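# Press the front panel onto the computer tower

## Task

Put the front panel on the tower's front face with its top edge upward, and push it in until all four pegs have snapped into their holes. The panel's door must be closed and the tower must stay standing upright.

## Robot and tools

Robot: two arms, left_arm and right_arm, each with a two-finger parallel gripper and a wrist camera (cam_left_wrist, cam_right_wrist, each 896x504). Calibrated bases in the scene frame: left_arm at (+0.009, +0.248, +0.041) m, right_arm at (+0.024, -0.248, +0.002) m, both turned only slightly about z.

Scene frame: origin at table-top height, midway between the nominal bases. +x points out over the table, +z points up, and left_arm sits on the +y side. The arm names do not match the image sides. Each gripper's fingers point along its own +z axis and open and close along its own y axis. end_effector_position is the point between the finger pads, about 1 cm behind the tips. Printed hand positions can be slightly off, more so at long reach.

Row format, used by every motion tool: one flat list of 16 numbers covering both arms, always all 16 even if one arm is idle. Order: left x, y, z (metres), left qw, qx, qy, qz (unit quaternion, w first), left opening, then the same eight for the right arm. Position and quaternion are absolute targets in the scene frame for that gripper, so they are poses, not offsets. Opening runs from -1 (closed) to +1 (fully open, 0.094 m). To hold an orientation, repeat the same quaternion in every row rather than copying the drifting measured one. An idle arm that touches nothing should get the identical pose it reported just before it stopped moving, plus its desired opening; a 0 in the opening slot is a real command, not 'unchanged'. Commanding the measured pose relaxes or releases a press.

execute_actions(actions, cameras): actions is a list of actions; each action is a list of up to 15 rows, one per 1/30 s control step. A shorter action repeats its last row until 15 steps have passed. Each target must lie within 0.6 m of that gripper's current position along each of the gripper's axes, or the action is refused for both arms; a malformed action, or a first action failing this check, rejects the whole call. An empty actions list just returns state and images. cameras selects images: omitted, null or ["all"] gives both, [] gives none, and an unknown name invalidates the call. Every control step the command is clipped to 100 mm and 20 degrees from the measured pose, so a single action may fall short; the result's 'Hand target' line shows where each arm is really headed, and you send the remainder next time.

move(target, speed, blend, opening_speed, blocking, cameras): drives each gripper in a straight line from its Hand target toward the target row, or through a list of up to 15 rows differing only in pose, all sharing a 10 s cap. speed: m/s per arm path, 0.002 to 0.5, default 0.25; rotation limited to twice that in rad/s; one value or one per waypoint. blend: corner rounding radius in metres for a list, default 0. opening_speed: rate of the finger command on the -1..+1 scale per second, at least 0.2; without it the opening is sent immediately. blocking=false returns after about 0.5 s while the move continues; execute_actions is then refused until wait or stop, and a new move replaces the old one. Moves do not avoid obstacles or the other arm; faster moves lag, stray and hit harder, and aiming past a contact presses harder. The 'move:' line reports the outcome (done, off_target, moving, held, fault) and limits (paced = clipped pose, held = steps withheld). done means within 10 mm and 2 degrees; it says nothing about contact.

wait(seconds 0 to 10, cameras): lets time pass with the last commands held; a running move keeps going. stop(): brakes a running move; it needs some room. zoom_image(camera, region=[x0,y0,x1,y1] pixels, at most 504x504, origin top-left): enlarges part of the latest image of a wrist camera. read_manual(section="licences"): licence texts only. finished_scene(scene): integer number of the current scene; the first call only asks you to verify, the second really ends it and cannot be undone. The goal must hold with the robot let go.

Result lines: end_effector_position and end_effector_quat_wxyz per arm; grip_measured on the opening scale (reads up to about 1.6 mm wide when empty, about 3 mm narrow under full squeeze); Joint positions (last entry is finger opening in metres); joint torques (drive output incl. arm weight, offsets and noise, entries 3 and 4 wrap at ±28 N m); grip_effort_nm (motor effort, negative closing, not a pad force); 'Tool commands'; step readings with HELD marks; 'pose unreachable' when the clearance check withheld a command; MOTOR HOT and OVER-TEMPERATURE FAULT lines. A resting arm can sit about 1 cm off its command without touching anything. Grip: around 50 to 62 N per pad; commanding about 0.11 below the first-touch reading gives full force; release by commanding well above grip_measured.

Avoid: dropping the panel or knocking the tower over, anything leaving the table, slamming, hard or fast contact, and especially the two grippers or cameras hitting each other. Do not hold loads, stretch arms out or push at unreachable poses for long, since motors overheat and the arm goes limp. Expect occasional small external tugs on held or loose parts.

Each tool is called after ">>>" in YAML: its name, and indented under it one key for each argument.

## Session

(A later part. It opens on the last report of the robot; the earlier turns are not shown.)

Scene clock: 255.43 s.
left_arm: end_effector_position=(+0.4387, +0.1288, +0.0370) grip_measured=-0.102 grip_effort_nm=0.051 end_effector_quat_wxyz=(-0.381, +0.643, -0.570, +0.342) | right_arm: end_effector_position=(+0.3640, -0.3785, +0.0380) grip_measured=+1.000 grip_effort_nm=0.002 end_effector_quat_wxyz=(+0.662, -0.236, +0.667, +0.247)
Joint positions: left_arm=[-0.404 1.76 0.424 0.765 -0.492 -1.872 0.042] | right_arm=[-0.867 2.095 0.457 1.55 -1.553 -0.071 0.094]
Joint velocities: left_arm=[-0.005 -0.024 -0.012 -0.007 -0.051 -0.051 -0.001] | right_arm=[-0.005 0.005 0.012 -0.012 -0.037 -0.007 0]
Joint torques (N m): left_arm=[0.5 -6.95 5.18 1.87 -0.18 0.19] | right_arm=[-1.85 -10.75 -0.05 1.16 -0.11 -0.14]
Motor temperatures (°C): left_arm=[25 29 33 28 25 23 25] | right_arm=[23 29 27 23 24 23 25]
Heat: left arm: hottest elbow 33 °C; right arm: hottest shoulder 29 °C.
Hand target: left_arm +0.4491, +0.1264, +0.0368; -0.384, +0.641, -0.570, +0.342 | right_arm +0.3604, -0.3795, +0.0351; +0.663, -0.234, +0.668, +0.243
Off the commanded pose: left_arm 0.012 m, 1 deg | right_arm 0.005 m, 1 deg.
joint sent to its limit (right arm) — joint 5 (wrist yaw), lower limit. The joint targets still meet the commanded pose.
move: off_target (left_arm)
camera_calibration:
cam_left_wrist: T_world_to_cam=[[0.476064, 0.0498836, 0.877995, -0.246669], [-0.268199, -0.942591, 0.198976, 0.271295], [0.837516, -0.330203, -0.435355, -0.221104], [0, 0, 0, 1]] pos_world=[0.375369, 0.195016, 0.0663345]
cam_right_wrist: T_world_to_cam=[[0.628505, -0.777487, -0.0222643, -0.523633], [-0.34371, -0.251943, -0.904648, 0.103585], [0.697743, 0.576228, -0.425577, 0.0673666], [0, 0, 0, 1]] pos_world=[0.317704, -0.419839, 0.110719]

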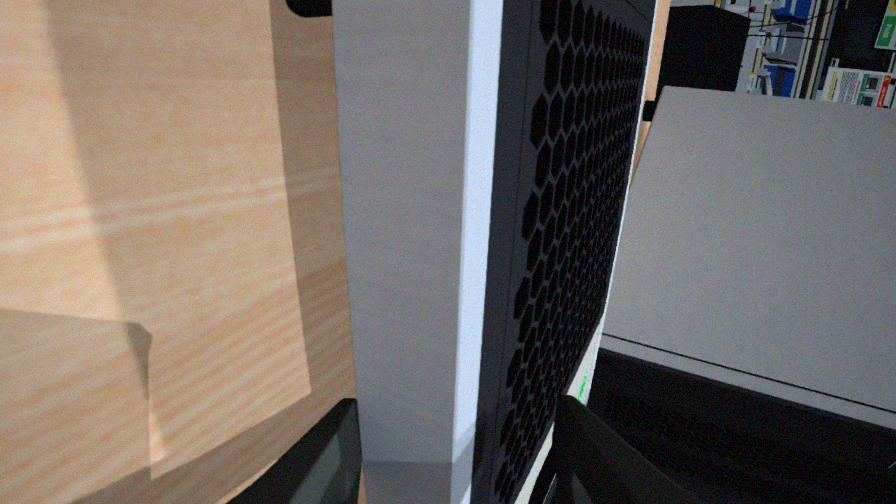

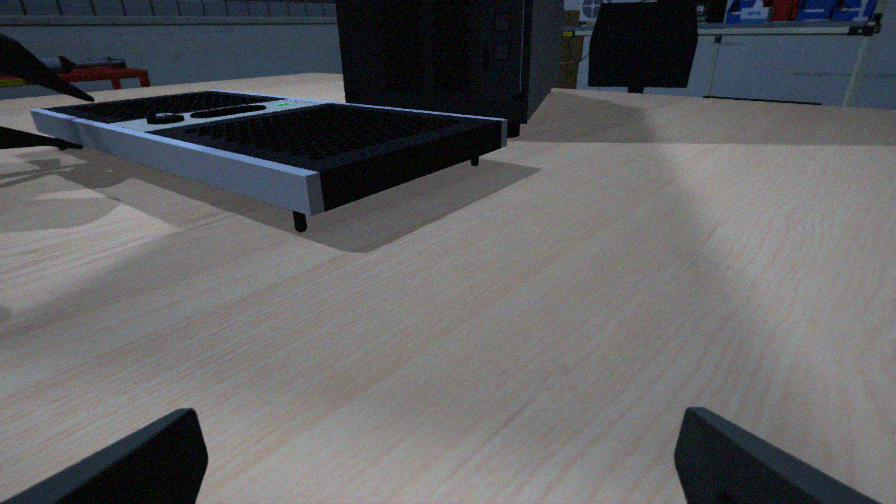

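>>> move:
  target:
    - [0.41,0.124,0.03,0.384,-0.64,0.57,-0.342,-0.1,0.3603,-0.3796,0.035,0.663,-0.234,0.668,0.243,1]
    - [0.42,0.124,0.027,0.384,-0.64,0.57,-0.342,-0.1,0.3603,-0.3796,0.035,0.663,-0.234,0.668,0.243,1]
    - [0.462,0.126,0.027,0.384,-0.64,0.57,-0.342,-0.1,0.3603,-0.3796,0.035,0.663,-0.234,0.668,0.243,1]
  speed: 0.06

>>> zoom_image:
  camera: "cam_right_wrist"
  region: [0, 0, 300, 260]

Scene clock: 265.23 s.
left_arm: end_effector_position=(+0.4528, +0.1270, +0.0301) grip_measured=-0.102 grip_effort_nm=0.056 end_effector_quat_wxyz=(-0.382, +0.642, -0.568, +0.346) | right_arm: end_effector_position=(+0.3640, -0.3785, +0.0380) grip_measured=+1.000 grip_effort_nm=0.007 end_effector_quat_wxyz=(+0.662, -0.236, +0.667, +0.247)
Joint positions: left_arm=[-0.389 1.812 0.459 0.796 -0.479 -1.862 0.042] | right_arm=[-0.867 2.095 0.457 1.55 -1.553 -0.071 0.094]
Joint velocities: left_arm=[-0.005 -0.005 0.012 -0.002 -0.051 0.022 0] | right_arm=[-0.015 -0.005 -0.032 -0.002 -0.007 -0.007 0]
Joint torques (N m): left_arm=[0.67 -7.59 4.94 1.73 -0.17 0.19] | right_arm=[-1.55 -10.58 -0.21 1.03 -0.07 -0.17]
Motor temperatures (°C): left_arm=[25 29 32 28 25 22 25] | right_arm=[23 29 27 23 24 23 25]
Heat: left arm: hottest elbow 32 °C; right arm: hottest shoulder 29 °C.
Hand target: left_arm +0.4616, +0.1263, +0.0269; -0.384, +0.641, -0.570, +0.342 | right_arm +0.3604, -0.3795, +0.0351; +0.663, -0.234, +0.668, +0.243
Off the commanded pose: left_arm 0.010 m, 1 deg | right_arm 0.005 m, 1 deg.
joint sent to its limit (right arm) — joint 5 (wrist yaw), lower limit. The joint targets still meet the commanded pose.
move: done
camera_calibration:
cam_left_wrist: T_world_to_cam=[[0.468109, 0.0527064, 0.882098, -0.244132], [-0.271104, -0.941516, 0.200125, 0.27592], [0.841057, -0.332821, -0.426443, -0.238078], [0, 0, 0, 1]] pos_world=[0.38932, 0.193413, 0.0586028]
cam_right_wrist: T_world_to_cam=[[0.628505, -0.777487, -0.0222643, -0.523633], [-0.34371, -0.251943, -0.904648, 0.103585], [0.697743, 0.576228, -0.425577, 0.0673666], [0, 0, 0, 1]] pos_world=[0.317704, -0.419839, 0.110719]

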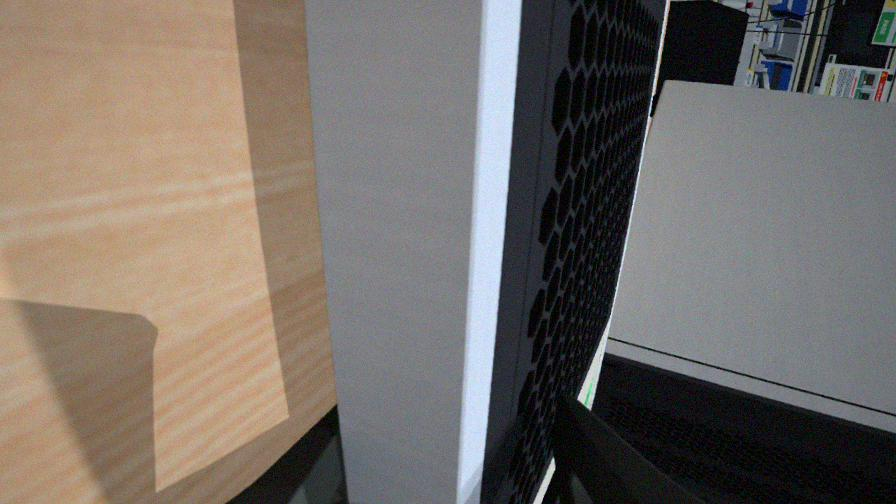

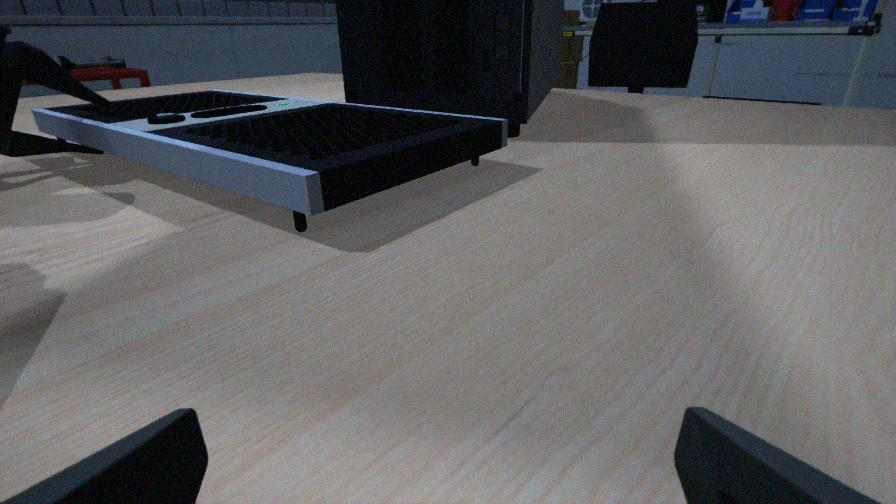

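Scaled by 1.680 from the camera's 896x504 image, which has a finer 1280x720 frame.

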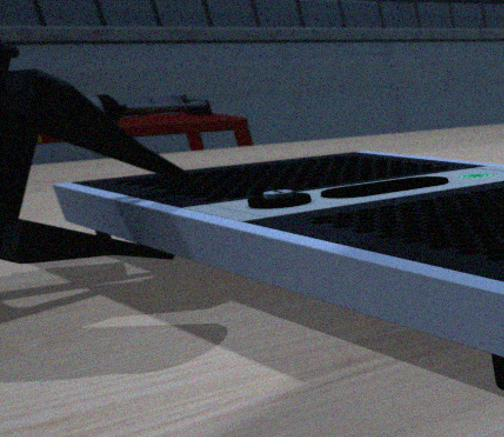

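>>> move:
  target:
    - [0.465,0.126,0.06,0.384,-0.64,0.57,-0.342,-0.1,0.3603,-0.3796,0.035,0.663,-0.234,0.668,0.243,1]
    - [0.46,0.126,0.105,0.384,-0.64,0.57,-0.342,-0.1,0.3603,-0.3796,0.035,0.663,-0.234,0.668,0.243,1]
  speed: 0.06

Scene clock: 271.33 s.
left_arm: end_effector_position=(+0.4478, +0.1310, +0.0883) grip_measured=-0.102 grip_effort_nm=0.051 end_effector_quat_wxyz=(-0.378, +0.644, -0.577, +0.330) | right_arm: end_effector_position=(+0.3640, -0.3785, +0.0380) grip_measured=+1.000 grip_effort_nm=0.002 end_effector_quat_wxyz=(+0.662, -0.236, +0.667, +0.247)
Joint positions: left_arm=[-0.385 1.542 0.462 0.486 -0.477 -1.858 0.042] | right_arm=[-0.867 2.095 0.457 1.55 -1.553 -0.071 0.094]
Joint velocities: left_arm=[-0.015 -0.005 -0.002 0.002 0.022 0.051 0] | right_arm=[0.005 -0.005 -0.007 -0.012 0.007 -0.037 0]
Joint torques (N m): left_arm=[0.15 -8.41 7.45 1.65 -0.35 0.14] | right_arm=[-1.85 -10.7 -0.23 1.18 -0.1 -0.2]
Motor temperatures (°C): left_arm=[25 29 32 28 25 22 25] | right_arm=[23 29 27 23 24 23 25]
Heat: left arm: hottest elbow 32 °C; right arm: hottest shoulder 29 °C.
Hand target: left_arm +0.4605, +0.1258, +0.1039; -0.384, +0.640, -0.570, +0.342 | right_arm +0.3604, -0.3795, +0.0351; +0.663, -0.234, +0.668, +0.243
Off the commanded pose: left_arm 0.021 m, 2 deg | right_arm 0.005 m, 1 deg.
joint sent to its limit (right arm) — joint 5 (wrist yaw), lower limit. The joint targets still meet the commanded pose.
move: off_target (left_arm)
camera_calibration:
cam_left_wrist: T_world_to_cam=[[0.497688, 0.0368378, 0.866573, -0.303126], [-0.26441, -0.945099, 0.192031, 0.264906], [0.826071, -0.324702, -0.460624, -0.198991], [0, 0, 0, 1]] pos_world=[0.385287, 0.196917, 0.120151]
cam_right_wrist: T_world_to_cam=[[0.628505, -0.777487, -0.0222643, -0.523633], [-0.34371, -0.251943, -0.904648, 0.103585], [0.697743, 0.576228, -0.425577, 0.0673666], [0, 0, 0, 1]] pos_world=[0.317704, -0.419839, 0.110719]

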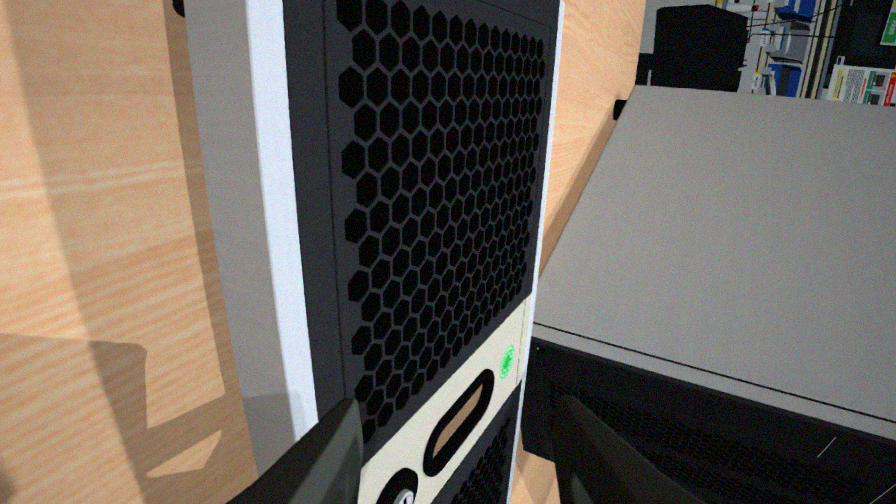

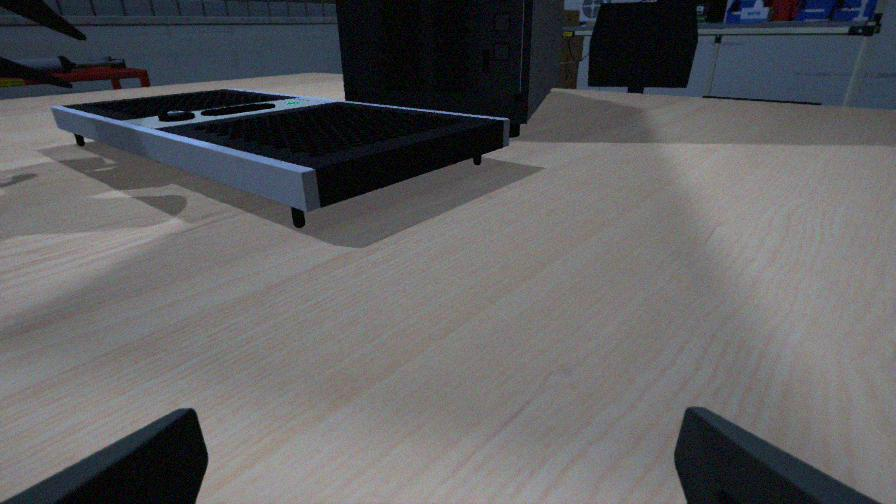

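>>> move:
  target:
    - [0.40,0.118,0.09,0.384,-0.64,0.57,-0.342,-0.1,0.3603,-0.3796,0.035,0.663,-0.234,0.668,0.243,1]
    - [0.405,0.118,0.03,0.384,-0.64,0.57,-0.342,-0.1,0.3603,-0.3796,0.035,0.663,-0.234,0.668,0.243,1]
    - [0.42,0.12,0.026,0.384,-0.64,0.57,-0.342,-0.1,0.3603,-0.3796,0.035,0.663,-0.234,0.668,0.243,1]
    - [0.483,0.124,0.026,0.384,-0.64,0.57,-0.342,-0.1,0.3603,-0.3796,0.035,0.663,-0.234,0.668,0.243,1]
  speed: 0.07

>>> move:
  target: [0.483,0.124,0.03,0.384,-0.64,0.57,-0.342,-0.55,0.3603,-0.3796,0.035,0.663,-0.234,0.668,0.243,1]
  opening_speed: 0.3

>>> zoom_image:
  camera: "cam_right_wrist"
  region: [0, 0, 300, 260]

Scene clock: 287.50 s.
left_arm: end_effector_position=(+0.4724, +0.1257, +0.0297) grip_measured=-0.102 grip_effort_nm=0.046 end_effector_quat_wxyz=(-0.382, +0.642, -0.568, +0.345) | right_arm: end_effector_position=(+0.3640, -0.3785, +0.0380) grip_measured=+1.000 grip_effort_nm=0.007 end_effector_quat_wxyz=(+0.662, -0.236, +0.667, +0.247)
Joint positions: left_arm=[-0.369 1.832 0.509 0.769 -0.462 -1.851 0.042] | right_arm=[-0.867 2.095 0.457 1.55 -1.553 -0.071 0.094]
Joint velocities: left_arm=[-0.005 -0.024 -0.017 0.002 0.022 0.037 0] | right_arm=[-0.005 -0.005 0.012 -0.032 -0.022 0.022 0]
Joint torques (N m): left_arm=[0.38 -8.12 5.34 1.66 -0.14 0.19] | right_arm=[-2.2 -9.7 -0.02 1.1 -0.07 -0.15]
Motor temperatures (°C): left_arm=[25 29 31 28 25 22 25] | right_arm=[23 29 26 23 24 23 25]
Heat: left arm: hottest elbow 31 °C; right arm: hottest shoulder 29 °C.
Hand target: left_arm +0.4819, +0.1248, +0.0268; -0.384, +0.641, -0.570, +0.342 | right_arm +0.3604, -0.3795, +0.0351; +0.663, -0.234, +0.668, +0.243
Off the commanded pose: left_arm 0.011 m, 1 deg | right_arm 0.005 m, 1 deg.
joint sent to its limit (right arm) — joint 5 (wrist yaw), lower limit. The joint targets still meet the commanded pose.
move: off_target (left_arm)
camera_calibration:
cam_left_wrist: T_world_to_cam=[[0.469268, 0.052415, 0.881499, -0.253389], [-0.270097, -0.941876, 0.199792, 0.279669], [0.840735, -0.331846, -0.427836, -0.255122], [0, 0, 0, 1]] pos_world=[0.408935, 0.192034, 0.0583362]
cam_right_wrist: T_world_to_cam=[[0.628505, -0.777487, -0.0222643, -0.523633], [-0.34371, -0.251943, -0.904648, 0.103585], [0.697743, 0.576228, -0.425577, 0.0673666], [0, 0, 0, 1]] pos_world=[0.317704, -0.419839, 0.110719]

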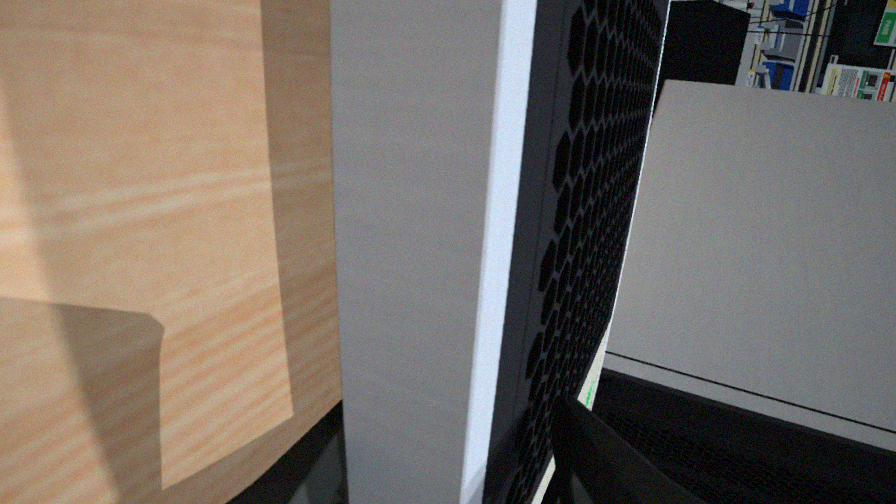

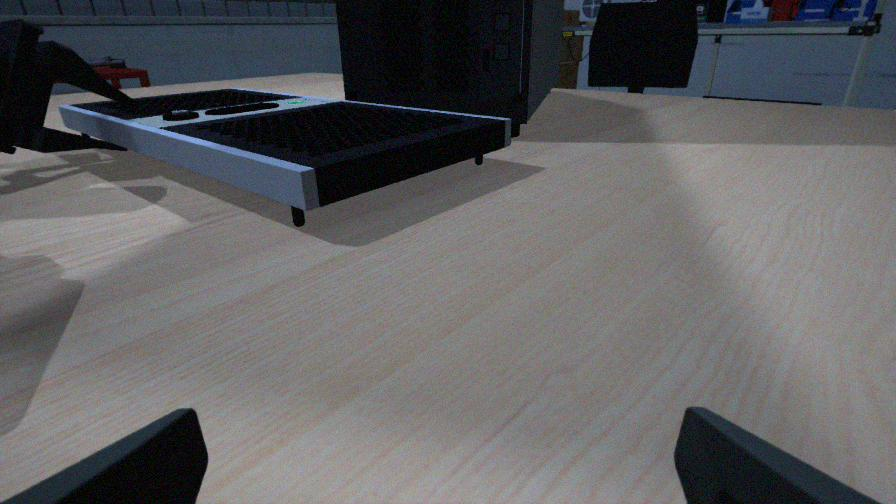

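Scene clock: 289.20 s.
left_arm: end_effector_position=(+0.4794, +0.1236, +0.0336) grip_measured=-0.339 grip_effort_nm=-1.048 end_effector_quat_wxyz=(-0.389, +0.636, -0.571, +0.343) | right_arm: end_effector_position=(+0.3640, -0.3785, +0.0380) grip_measured=+1.000 grip_effort_nm=0.007 end_effector_quat_wxyz=(+0.662, -0.236, +0.667, +0.247)
Joint positions: left_arm=[-0.369 1.832 0.527 0.762 -0.469 -1.828 0.031] | right_arm=[-0.867 2.095 0.457 1.55 -1.553 -0.071 0.094]
Joint velocities: left_arm=[-0.005 -0.015 -0.022 -0.002 0.007 -0.022 0.001] | right_arm=[0.015 -0.015 -0.002 -0.012 -0.037 -0.095 0]
Joint torques (N m): left_arm=[0.67 -9.05 4.41 1.48 0.16 -0.02] | right_arm=[-2.43 -9.99 -0.13 1.17 -0.09 -0.19]
Motor temperatures (°C): left_arm=[25 29 31 28 25 22 25] | right_arm=[23 29 26 23 24 23 25]
Heat: left arm: hottest elbow 31 °C; right arm: hottest shoulder 29 °C.
Hand target: left_arm +0.4829, +0.1241, +0.0299; -0.384, +0.640, -0.570, +0.342 | right_arm +0.3604, -0.3795, +0.0351; +0.663, -0.234, +0.668, +0.243
Off the commanded pose: left_arm 0.005 m, 1 deg | right_arm 0.005 m, 1 deg.
joint sent to its limit (right arm) — joint 5 (wrist yaw), lower limit. The joint targets still meet the commanded pose.
move: done
camera_calibration:
cam_left_wrist: T_world_to_cam=[[0.462297, 0.0330723, 0.886108, -0.254425], [-0.276472, -0.944114, 0.179477, 0.282893], [0.842523, -0.327956, -0.427317, -0.261384], [0, 0, 0, 1]] pos_world=[0.416054, 0.189775, 0.0629817]
cam_right_wrist: T_world_to_cam=[[0.628505, -0.777487, -0.0222643, -0.523633], [-0.34371, -0.251943, -0.904648, 0.103585], [0.697743, 0.576228, -0.425577, 0.0673666], [0, 0, 0, 1]] pos_world=[0.317704, -0.419839, 0.110719]

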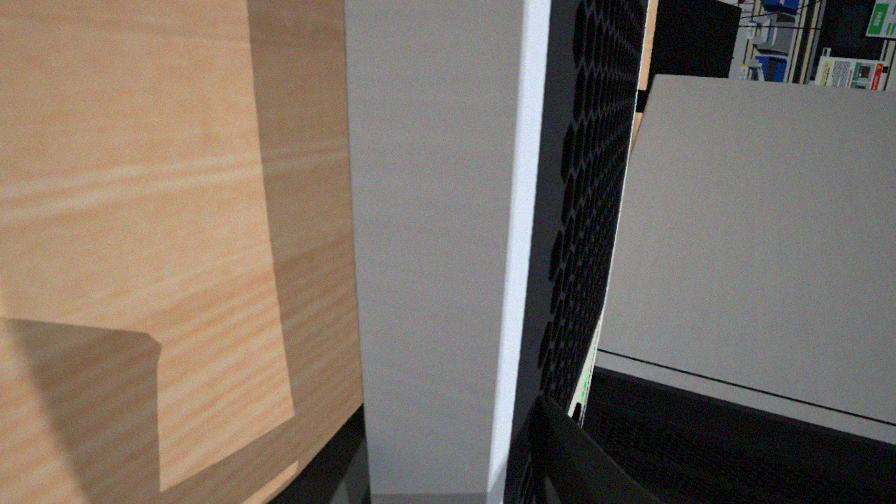

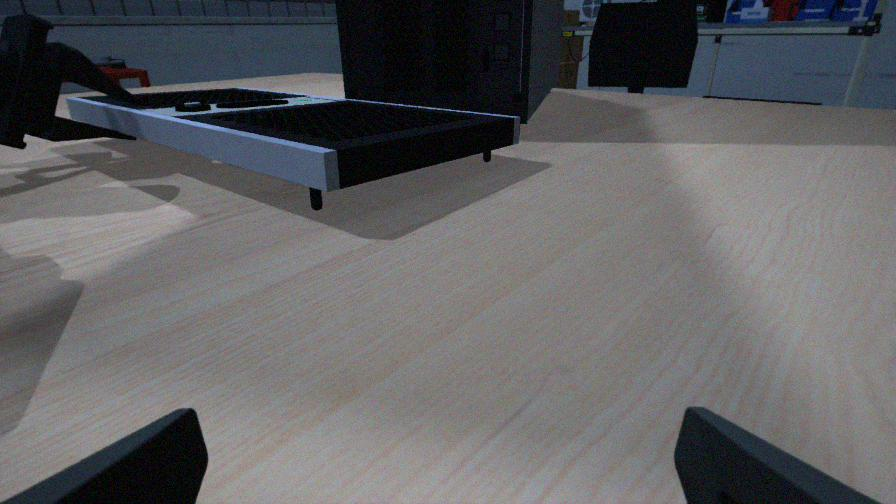

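Scaled by 1.680 from the camera's 896x504 image, which has a finer 1280x720 frame.

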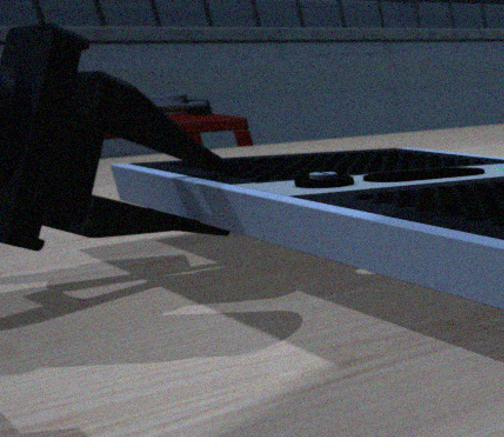

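>>> move:
  target: [0.483,0.124,0.075,0.384,-0.64,0.57,-0.342,-0.75,0.3603,-0.3796,0.035,0.663,-0.234,0.668,0.243,1]
  speed: 0.04
  opening_speed: 0.5

>>> zoom_image:
  camera: "cam_right_wrist"
  region: [0, 0, 300, 260]

Scene clock: 297.73 s.
left_arm: end_effector_position=(+0.4794, +0.1231, +0.0734) grip_measured=-0.465 grip_effort_nm=-1.048 end_effector_quat_wxyz=(-0.389, +0.634, -0.574, +0.343) | right_arm: end_effector_position=(+0.3640, -0.3785, +0.0380) grip_measured=+1.000 grip_effort_nm=0.002 end_effector_quat_wxyz=(+0.662, -0.236, +0.667, +0.247)
Joint positions: left_arm=[-0.369 1.68 0.527 0.61 -0.465 -1.822 0.025] | right_arm=[-0.867 2.095 0.457 1.55 -1.553 -0.071 0.094]
Joint velocities: left_arm=[-0.005 -0.015 0.002 0.012 0.022 0.066 -0.001] | right_arm=[-0.005 -0.005 0.002 -0.017 0.007 0.007 0]
Joint torques (N m): left_arm=[0.38 -9.47 5.72 1.09 -0.04 -0.07] | right_arm=[-2.32 -10.52 -0.21 1.14 -0.11 -0.17]
Motor temperatures (°C): left_arm=[25 29 31 28 25 22 25] | right_arm=[23 29 26 23 24 23 25]
Heat: left arm: hottest elbow 31 °C; right arm: hottest shoulder 29 °C.
Hand target: left_arm +0.4835, +0.1238, +0.0742; -0.384, +0.640, -0.570, +0.342 | right_arm +0.3604, -0.3795, +0.0351; +0.663, -0.234, +0.668, +0.243
Off the commanded pose: left_arm 0.004 m, 1 deg | right_arm 0.005 m, 1 deg.
joint sent to its limit (right arm) — joint 5 (wrist yaw), lower limit. The joint targets still meet the commanded pose.
move: done
camera_calibration:
cam_left_wrist: T_world_to_cam=[[0.463963, 0.0269414, 0.885445, -0.289676], [-0.281605, -0.943203, 0.176257, 0.27779], [0.839903, -0.331122, -0.430025, -0.242698], [0, 0, 0, 1]] pos_world=[0.416468, 0.189454, 0.103164]
cam_right_wrist: T_world_to_cam=[[0.628505, -0.777487, -0.0222643, -0.523633], [-0.34371, -0.251943, -0.904648, 0.103585], [0.697743, 0.576228, -0.425577, 0.0673666], [0, 0, 0, 1]] pos_world=[0.317704, -0.419839, 0.110719]

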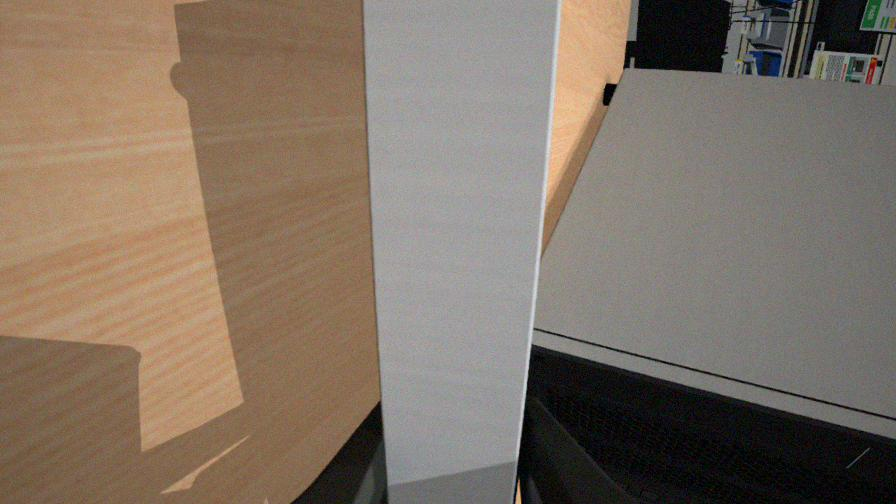

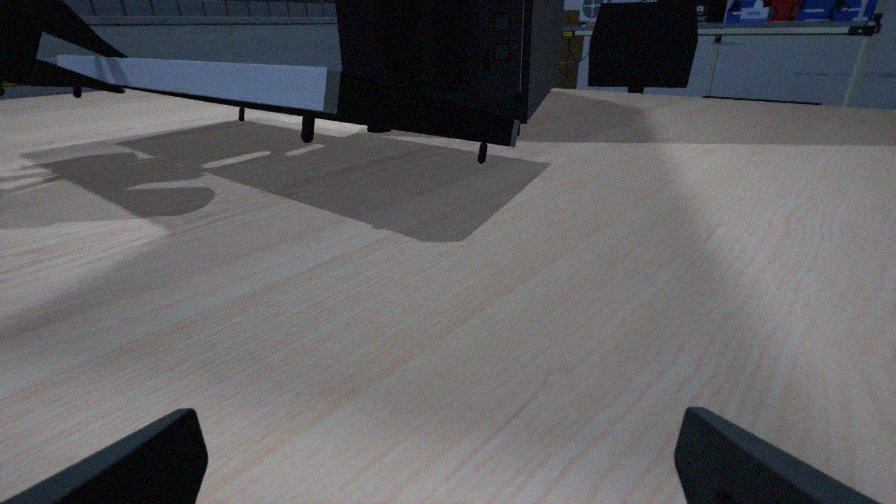

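Scaled by 1.680 from the camera's 896x504 image, which has a finer 1280x720 frame.

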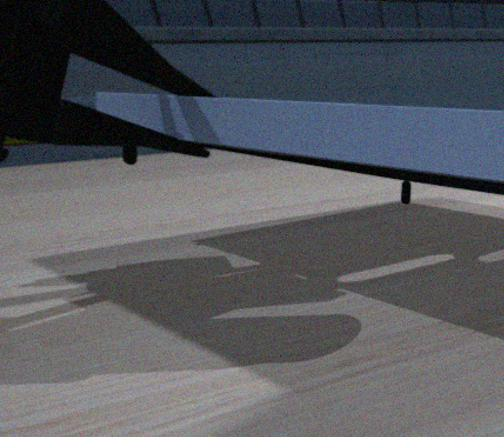

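>>> move:
  target:
    - [0.43,0.124,0.16,0.384,-0.64,0.57,-0.342,-0.75,0.3603,-0.3796,0.035,0.663,-0.234,0.668,0.243,1]
    - [0.40,0.13,0.38,0.384,-0.64,0.57,-0.342,-0.75,0.3603,-0.3796,0.035,0.663,-0.234,0.668,0.243,1]
    - [0.42,0.13,0.40,0.590,0.390,0.590,-0.390,-0.75,0.3603,-0.3796,0.035,0.663,-0.234,0.668,0.243,1]
  speed: 0.12
  blend: 0.02

Scene clock: 321.30 s.
left_arm: end_effector_position=(+0.4069, +0.1242, +0.3502) grip_measured=-0.534 grip_effort_nm=-1.067 end_effector_quat_wxyz=(+0.575, +0.140, +0.679, -0.434) | right_arm: end_effector_position=(+0.3640, -0.3785, +0.0380) grip_measured=+1.000 grip_effort_nm=0.002 end_effector_quat_wxyz=(+0.662, -0.236, +0.667, +0.247)
Joint positions: left_arm=[0.069 1.011 0.494 0.576 0.869 -0.489 0.022] | right_arm=[-0.867 2.095 0.457 1.55 -1.553 -0.071 0.094]
Joint velocities: left_arm=[-0.005 -0.005 0.012 0.007 -0.007 0.007 0] | right_arm=[0.005 -0.005 -0.002 0.002 -0.037 0.022 0]
Joint torques (N m): left_arm=[0.56 -3.37 13.71 3.1 -0.01 0.06] | right_arm=[-2.26 -10.46 -0.14 1.14 -0.1 -0.2]
Motor temperatures (°C): left_arm=[25 28 32 28 25 22 26] | right_arm=[23 29 26 23 24 23 25]
Heat: left arm: hottest elbow 32 °C; right arm: hottest shoulder 29 °C.
Hand target: left_arm +0.4185, +0.1270, +0.3933; +0.610, +0.161, +0.650, -0.424 | right_arm +0.3604, -0.3795, +0.0351; +0.663, -0.234, +0.668, +0.243
Off the commanded pose: left_arm 0.052 m, 31 deg | right_arm 0.005 m, 1 deg.
joint sent to its limit (right arm) — joint 5 (wrist yaw), lower limit.
move: off_target (left_arm; path cut at 10 s); path passed 2 of 3 targets
camera_calibration:
cam_left_wrist: T_world_to_cam=[[-0.691199, -0.58877, 0.41904, 0.208726], [-0.54466, 0.043323, -0.837537, 0.549235], [0.474962, -0.807139, -0.350624, 0.117432], [0, 0, 0, 1]] pos_world=[0.387642, 0.193881, 0.413714]
cam_right_wrist: T_world_to_cam=[[0.628505, -0.777487, -0.0222643, -0.523633], [-0.34371, -0.251943, -0.904648, 0.103585], [0.697743, 0.576228, -0.425577, 0.0673666], [0, 0, 0, 1]] pos_world=[0.317704, -0.419839, 0.110719]

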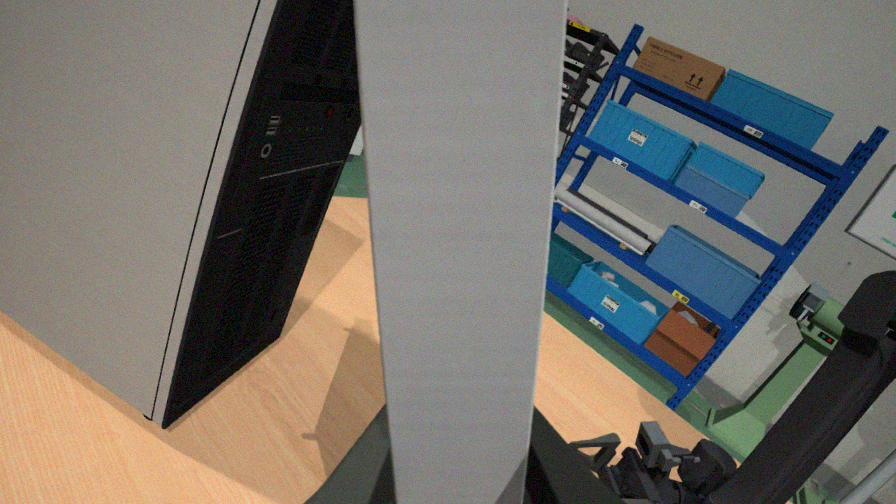

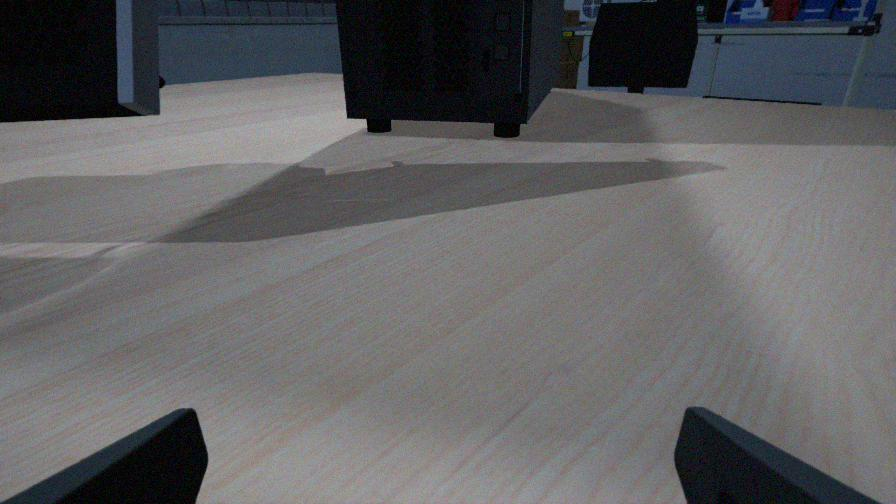

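>>> move:
  target: [0.42,0.15,0.4,0.590,0.390,0.590,-0.390,-0.75,0.3,-0.4,0.25,0.733,-0.233,0.563,0.304,1]
  speed: 0.12

Scene clock: 329.87 s.
left_arm: end_effector_position=(+0.4078, +0.1458, +0.3669) grip_measured=-0.535 grip_effort_nm=-1.067 end_effector_quat_wxyz=(+0.571, +0.369, +0.607, -0.412) | right_arm: end_effector_position=(+0.3023, -0.3945, +0.2428) grip_measured=+1.000 grip_effort_nm=0.002 end_effector_quat_wxyz=(+0.685, -0.159, +0.686, +0.187)
Joint positions: left_arm=[0.218 1.128 0.663 0.428 1.341 -0.042 0.022] | right_arm=[-1.071 1.219 0.32 1.308 -1.553 0.447 0.094]
Joint velocities: left_arm=[0.005 0.015 -0.002 -0.007 -0.022 -0.066 0] | right_arm=[0.005 -0.015 -0.007 0.007 -0.007 0.007 0]
Joint torques (N m): left_arm=[0.44 -5.36 13.56 1.63 0.11 0.12] | right_arm=[-2.32 -6.53 7.47 0.35 0.32 0.04]
Motor temperatures (°C): left_arm=[25 28 33 28 25 22 26] | right_arm=[23 29 26 22 24 23 25]
Heat: left arm: hottest elbow 33 °C; right arm: hottest shoulder 29 °C.
Hand target: left_arm +0.4186, +0.1500, +0.3997; +0.592, +0.388, +0.588, -0.391 | right_arm +0.3012, -0.3995, +0.2479; +0.686, -0.156, +0.687, +0.182
Off the commanded pose: left_arm 0.035 m, 5 deg | right_arm 0.009 m, 22 deg; orientation clipped.
joint sent to its limit (right arm) — joint 5 (wrist yaw), lower limit. The joint targets are off in orientation, not in position.
move: off_target (left_arm, right_arm); limits=paced
camera_calibration:
cam_left_wrist: T_world_to_cam=[[-0.918304, -0.390142, 0.0671385, 0.407847], [-0.224385, 0.373238, -0.900192, 0.407017], [0.326144, -0.841714, -0.430287, 0.235288], [0, 0, 0, 1]] pos_world=[0.389118, 0.20525, 0.440252]
cam_right_wrist: T_world_to_cam=[[0.459128, -0.887288, -0.0438351, -0.47963], [-0.389546, -0.156734, -0.907573, 0.315678], [0.798408, 0.433768, -0.4176, 0.118151], [0, 0, 0, 1]] pos_world=[0.24885, -0.427342, 0.314816]

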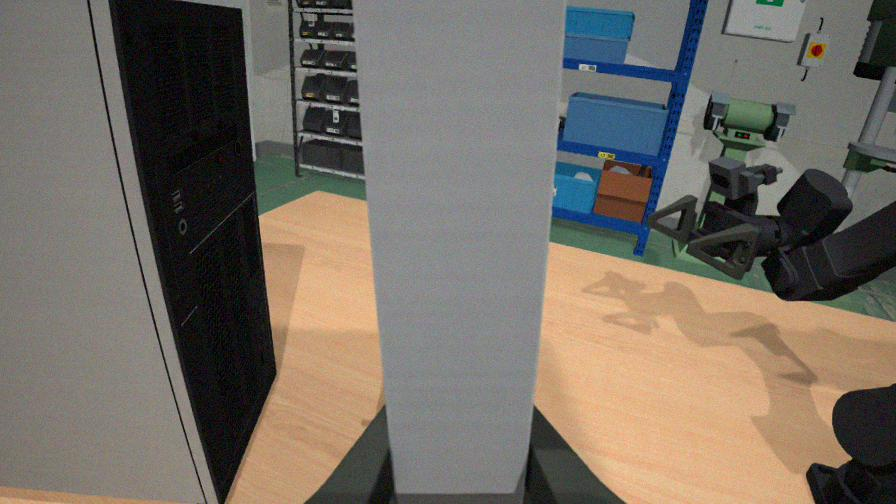

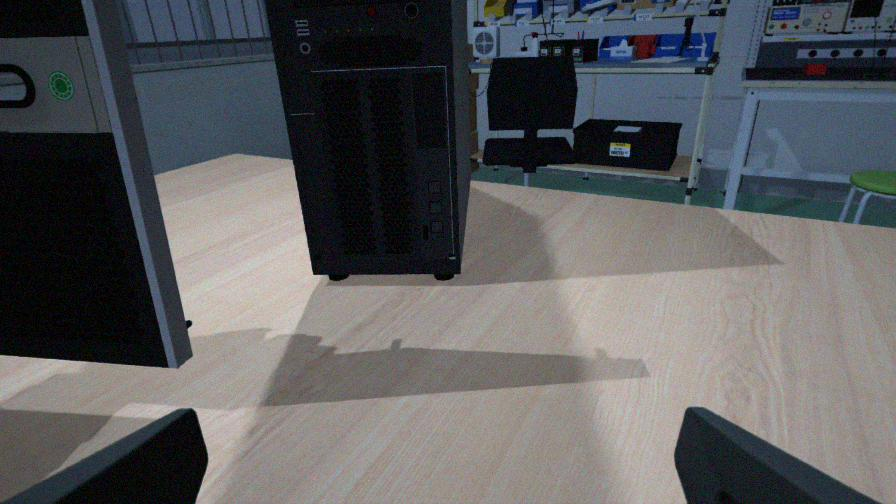

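>>> move:
  target: [0.574,-0.03,0.395,0.588,0.392,0.588,-0.392,-0.75,0.3012,-0.3995,0.2479,0.686,-0.156,0.687,0.182,1]
  speed: 0.12

Scene clock: 358.63 s.
left_arm: end_effector_position=(+0.5605, -0.0220, +0.3550) grip_measured=-0.535 grip_effort_nm=-1.067 end_effector_quat_wxyz=(+0.561, +0.380, +0.616, -0.401) | right_arm: end_effector_position=(+0.3023, -0.3945, +0.2427) grip_measured=+1.000 grip_effort_nm=0.002 end_effector_quat_wxyz=(+0.685, -0.159, +0.686, +0.187)
Joint positions: left_arm=[-0.176 1.564 1.071 0.409 0.947 0 0.022] | right_arm=[-1.071 1.219 0.32 1.307 -1.553 0.447 0.094]
Joint velocities: left_arm=[-0.005 0.015 0.002 -0.002 -0.022 0.007 0] | right_arm=[0.005 -0.005 -0.007 0.002 -0.022 0.022 0]
Joint torques (N m): left_arm=[-0.5 -11.87 13.91 2.13 0.01 0.12] | right_arm=[-2.49 -5.83 7.45 0.34 0.27 0.07]
Motor temperatures (°C): left_arm=[25 28 35 28 25 22 26] | right_arm=[23 29 28 22 24 23 24]
Heat: left arm: hottest elbow 35 °C; right arm: hottest shoulder 29 °C.
Hand target: left_arm +0.5730, -0.0269, +0.3923; +0.588, +0.394, +0.589, -0.391 | right_arm +0.3013, -0.3994, +0.2478; +0.686, -0.156, +0.687, +0.182
Off the commanded pose: left_arm 0.043 m, 5 deg | right_arm 0.007 m, 1 deg.
move: off_target (left_arm)
camera_calibration:
cam_left_wrist: T_world_to_cam=[[-0.919066, -0.389985, 0.0568238, 0.487475], [-0.228825, 0.410664, -0.882607, 0.490273], [0.320868, -0.824177, -0.466665, 0.0553341], [0, 0, 0, 1]] pos_world=[0.542454, 0.0343758, 0.43084]
cam_right_wrist: T_world_to_cam=[[0.459114, -0.887257, -0.044597, -0.479441], [-0.389879, -0.156128, -0.907534, 0.315985], [0.798254, 0.434049, -0.417603, 0.118298], [0, 0, 0, 1]] pos_world=[0.248882, -0.427401, 0.314787]

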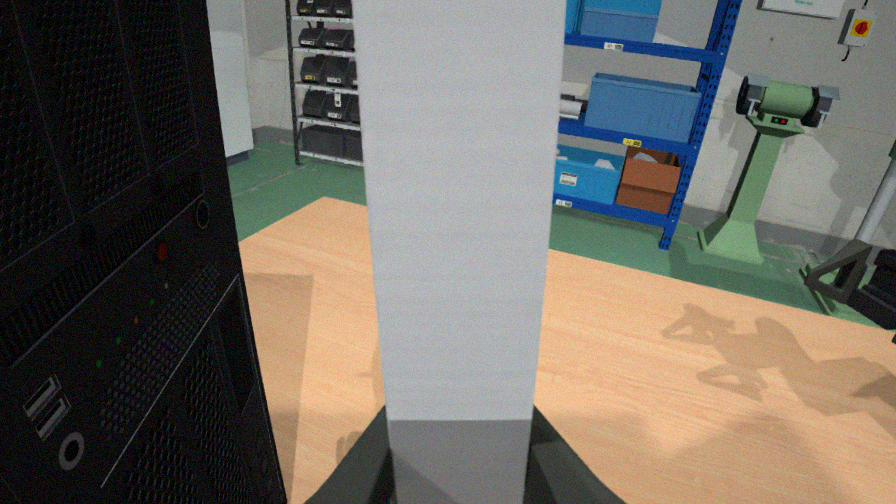

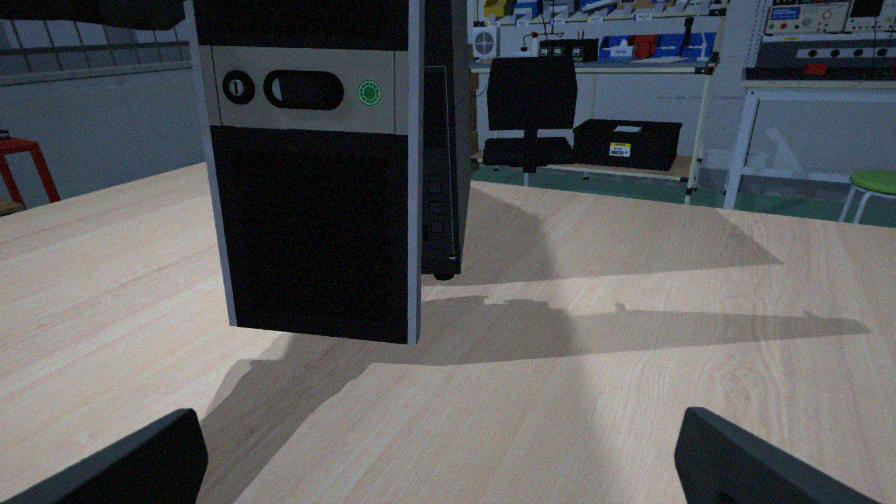

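>>> move:
  target: [0.574,-0.03,0.395,0.588,0.392,0.588,-0.392,-0.75,0.5,-0.44,0.24,0.694,-0.272,0.583,0.324,1]

>>> zoom_image:
  camera: "cam_right_wrist"
  region: [200, 0, 700, 400]

Scene clock: 368.20 s.
left_arm: end_effector_position=(+0.5611, -0.0219, +0.3550) grip_measured=-0.535 grip_effort_nm=-1.067 end_effector_quat_wxyz=(+0.561, +0.379, +0.617, -0.400) | right_arm: end_effector_position=(+0.4900, -0.4367, +0.2340) grip_measured=+1.000 grip_effort_nm=0.002 end_effector_quat_wxyz=(+0.659, -0.255, +0.647, +0.286)
Joint positions: left_arm=[-0.177 1.564 1.071 0.409 0.943 0 0.022] | right_arm=[-0.742 1.772 0.868 1.456 -1.507 0.584 0.094]
Joint velocities: left_arm=[-0.015 -0.005 -0.007 -0.012 -0.007 -0.007 0] | right_arm=[0.015 -0.024 0.017 0.012 0.007 0.007 0]
Joint torques (N m): left_arm=[-0.44 -11.75 13.74 2.44 0.04 0] | right_arm=[-0.56 -12.57 9.68 1.16 0.57 0.03]
Motor temperatures (°C): left_arm=[25 28 37 28 25 22 27] | right_arm=[23 29 29 22 24 23 24]
Heat: left arm: hottest elbow 37 °C; right arm: hottest shoulder 29 °C.
Hand target: left_arm +0.5715, -0.0286, +0.3945; +0.589, +0.392, +0.588, -0.392 | right_arm +0.4996, -0.4394, +0.2419; +0.663, -0.265, +0.641, +0.281
Off the commanded pose: left_arm 0.043 m, 5 deg | right_arm 0.012 m, 10 deg.
move: off_target (left_arm, right_arm)
camera_calibration:
cam_left_wrist: T_world_to_cam=[[-0.917582, -0.393494, 0.0566171, 0.487183], [-0.230315, 0.410094, -0.882484, 0.491108], [0.324034, -0.822791, -0.466922, 0.0535354], [0, 0, 0, 1]] pos_world=[0.542793, 0.0343517, 0.430809]
cam_right_wrist: T_world_to_cam=[[0.695217, -0.717699, -0.0397628, -0.646123], [-0.308481, -0.247938, -0.91835, 0.297178], [0.64924, 0.650719, -0.393767, 0.145198], [0, 0, 0, 1]] pos_world=[0.446601, -0.484524, 0.304396]

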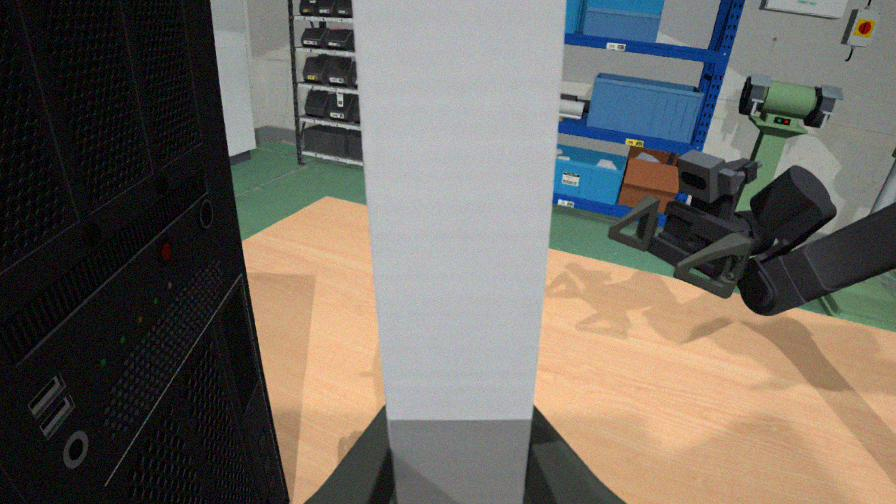

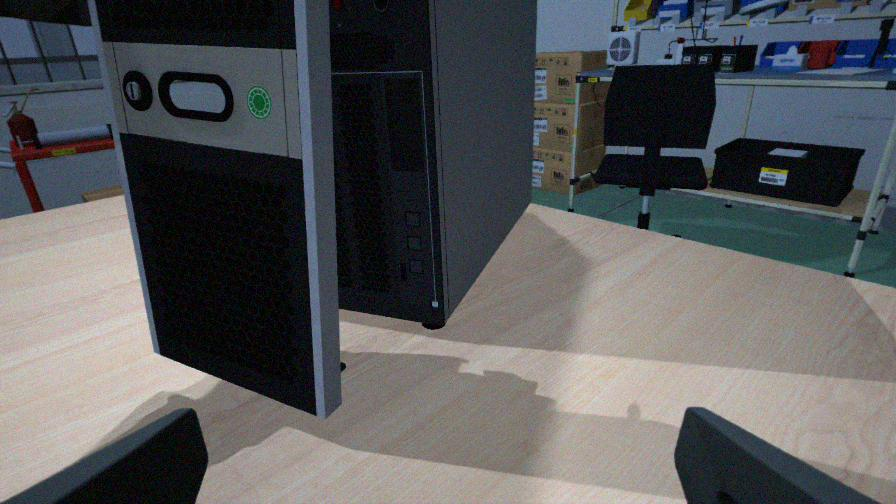

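Scaled by 1.008 from the camera's 896x504 image, which has a finer 1280x720 frame.

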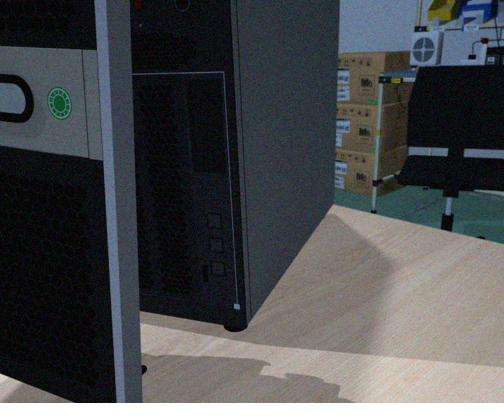

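>>> move:
  target: [0.632,-0.028,0.398,0.613,0.404,0.557,-0.383,-0.75,0.4996,-0.4394,0.2419,0.663,-0.265,0.641,0.281,1]
  speed: 0.08

>>> zoom_image:
  camera: "cam_right_wrist"
  region: [150, 0, 550, 400]

Scene clock: 402.23 s.
left_arm: end_effector_position=(+0.6161, -0.0254, +0.3563) grip_measured=-0.535 grip_effort_nm=-1.072 end_effector_quat_wxyz=(+0.583, +0.393, +0.591, -0.396) | right_arm: end_effector_position=(+0.4900, -0.4367, +0.2340) grip_measured=+1.000 grip_effort_nm=0.002 end_effector_quat_wxyz=(+0.659, -0.255, +0.647, +0.286)
Joint positions: left_arm=[-0.158 1.71 1.225 0.472 0.976 0 0.022] | right_arm=[-0.742 1.772 0.868 1.456 -1.507 0.585 0.094]
Joint velocities: left_arm=[0.005 -0.005 0.002 0.007 -0.066 0.007 0.001] | right_arm=[-0.005 -0.015 -0.002 -0.007 0.007 0.051 0]
Joint torques (N m): left_arm=[0.32 -13.74 13.96 3.03 0.11 -0.01] | right_arm=[-0.26 -13.27 9.44 0.59 0.56 -0.01]
Motor temperatures (°C): left_arm=[25 28 41 28 25 22 27] | right_arm=[23 30 29 22 24 23 24]
Heat: left arm: hottest elbow 41 °C; right arm: hottest shoulder 30 °C.
Hand target: left_arm +0.6289, -0.0260, +0.3970; +0.615, +0.404, +0.559, -0.384 | right_arm +0.4992, -0.4392, +0.2420; +0.663, -0.265, +0.641, +0.281
Off the commanded pose: left_arm 0.045 m, 6 deg | right_arm 0.013 m, 2 deg.
move: off_target (left_arm, right_arm)
camera_calibration:
cam_left_wrist: T_world_to_cam=[[-0.924972, -0.380035, -0.000112394, 0.561349], [-0.163385, 0.397933, -0.902748, 0.472104], [0.34312, -0.834999, -0.430169, 0.00831471], [0, 0, 0, 1]] pos_world=[0.593514, 0.0324091, 0.429831]
cam_right_wrist: T_world_to_cam=[[0.694986, -0.71788, -0.0405386, -0.645962], [-0.308927, -0.247213, -0.918395, 0.297757], [0.649276, 0.650795, -0.393582, 0.145186], [0, 0, 0, 1]] pos_world=[0.446654, -0.484599, 0.304415]

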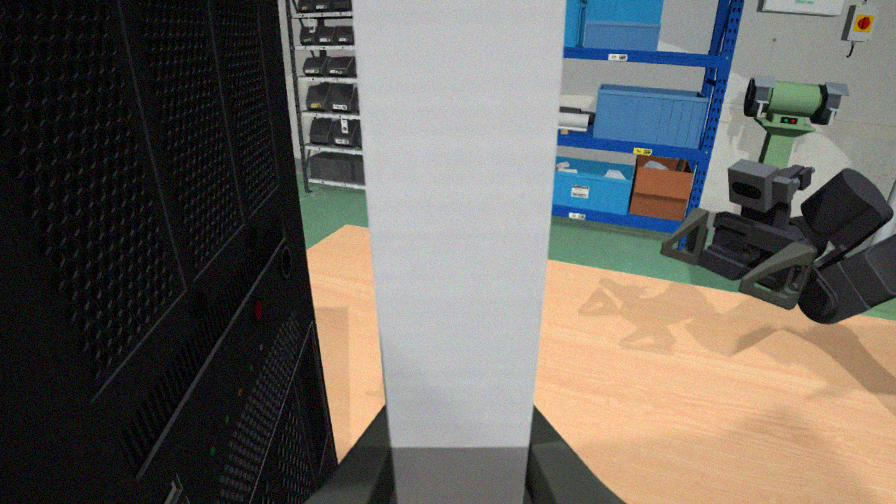

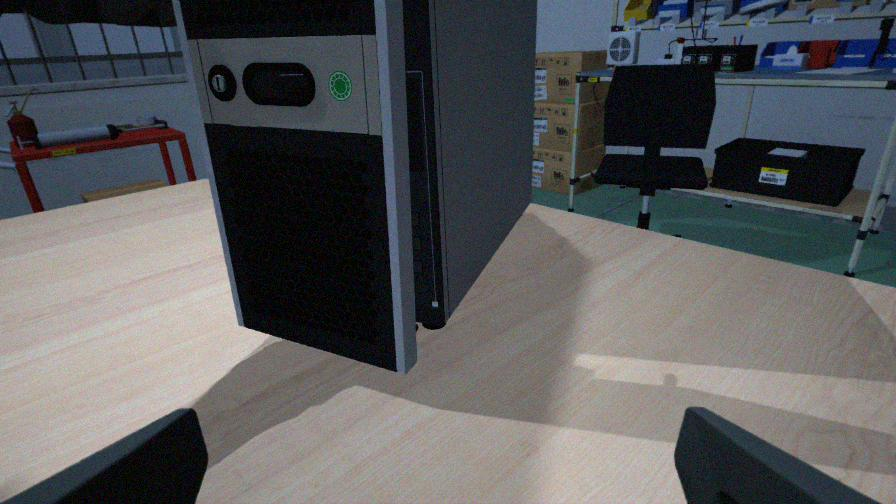

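Scaled by 1.260 from the camera's 896x504 image, which has a finer 1280x720 frame.

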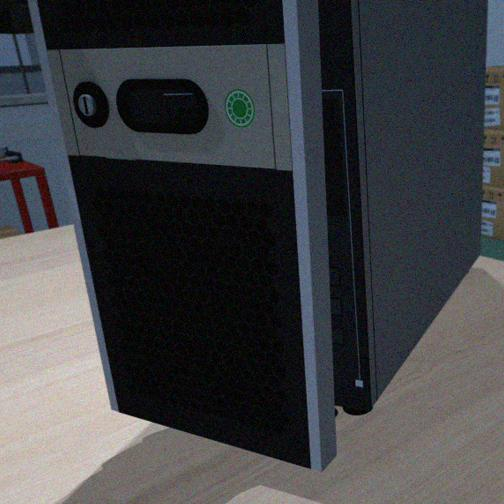

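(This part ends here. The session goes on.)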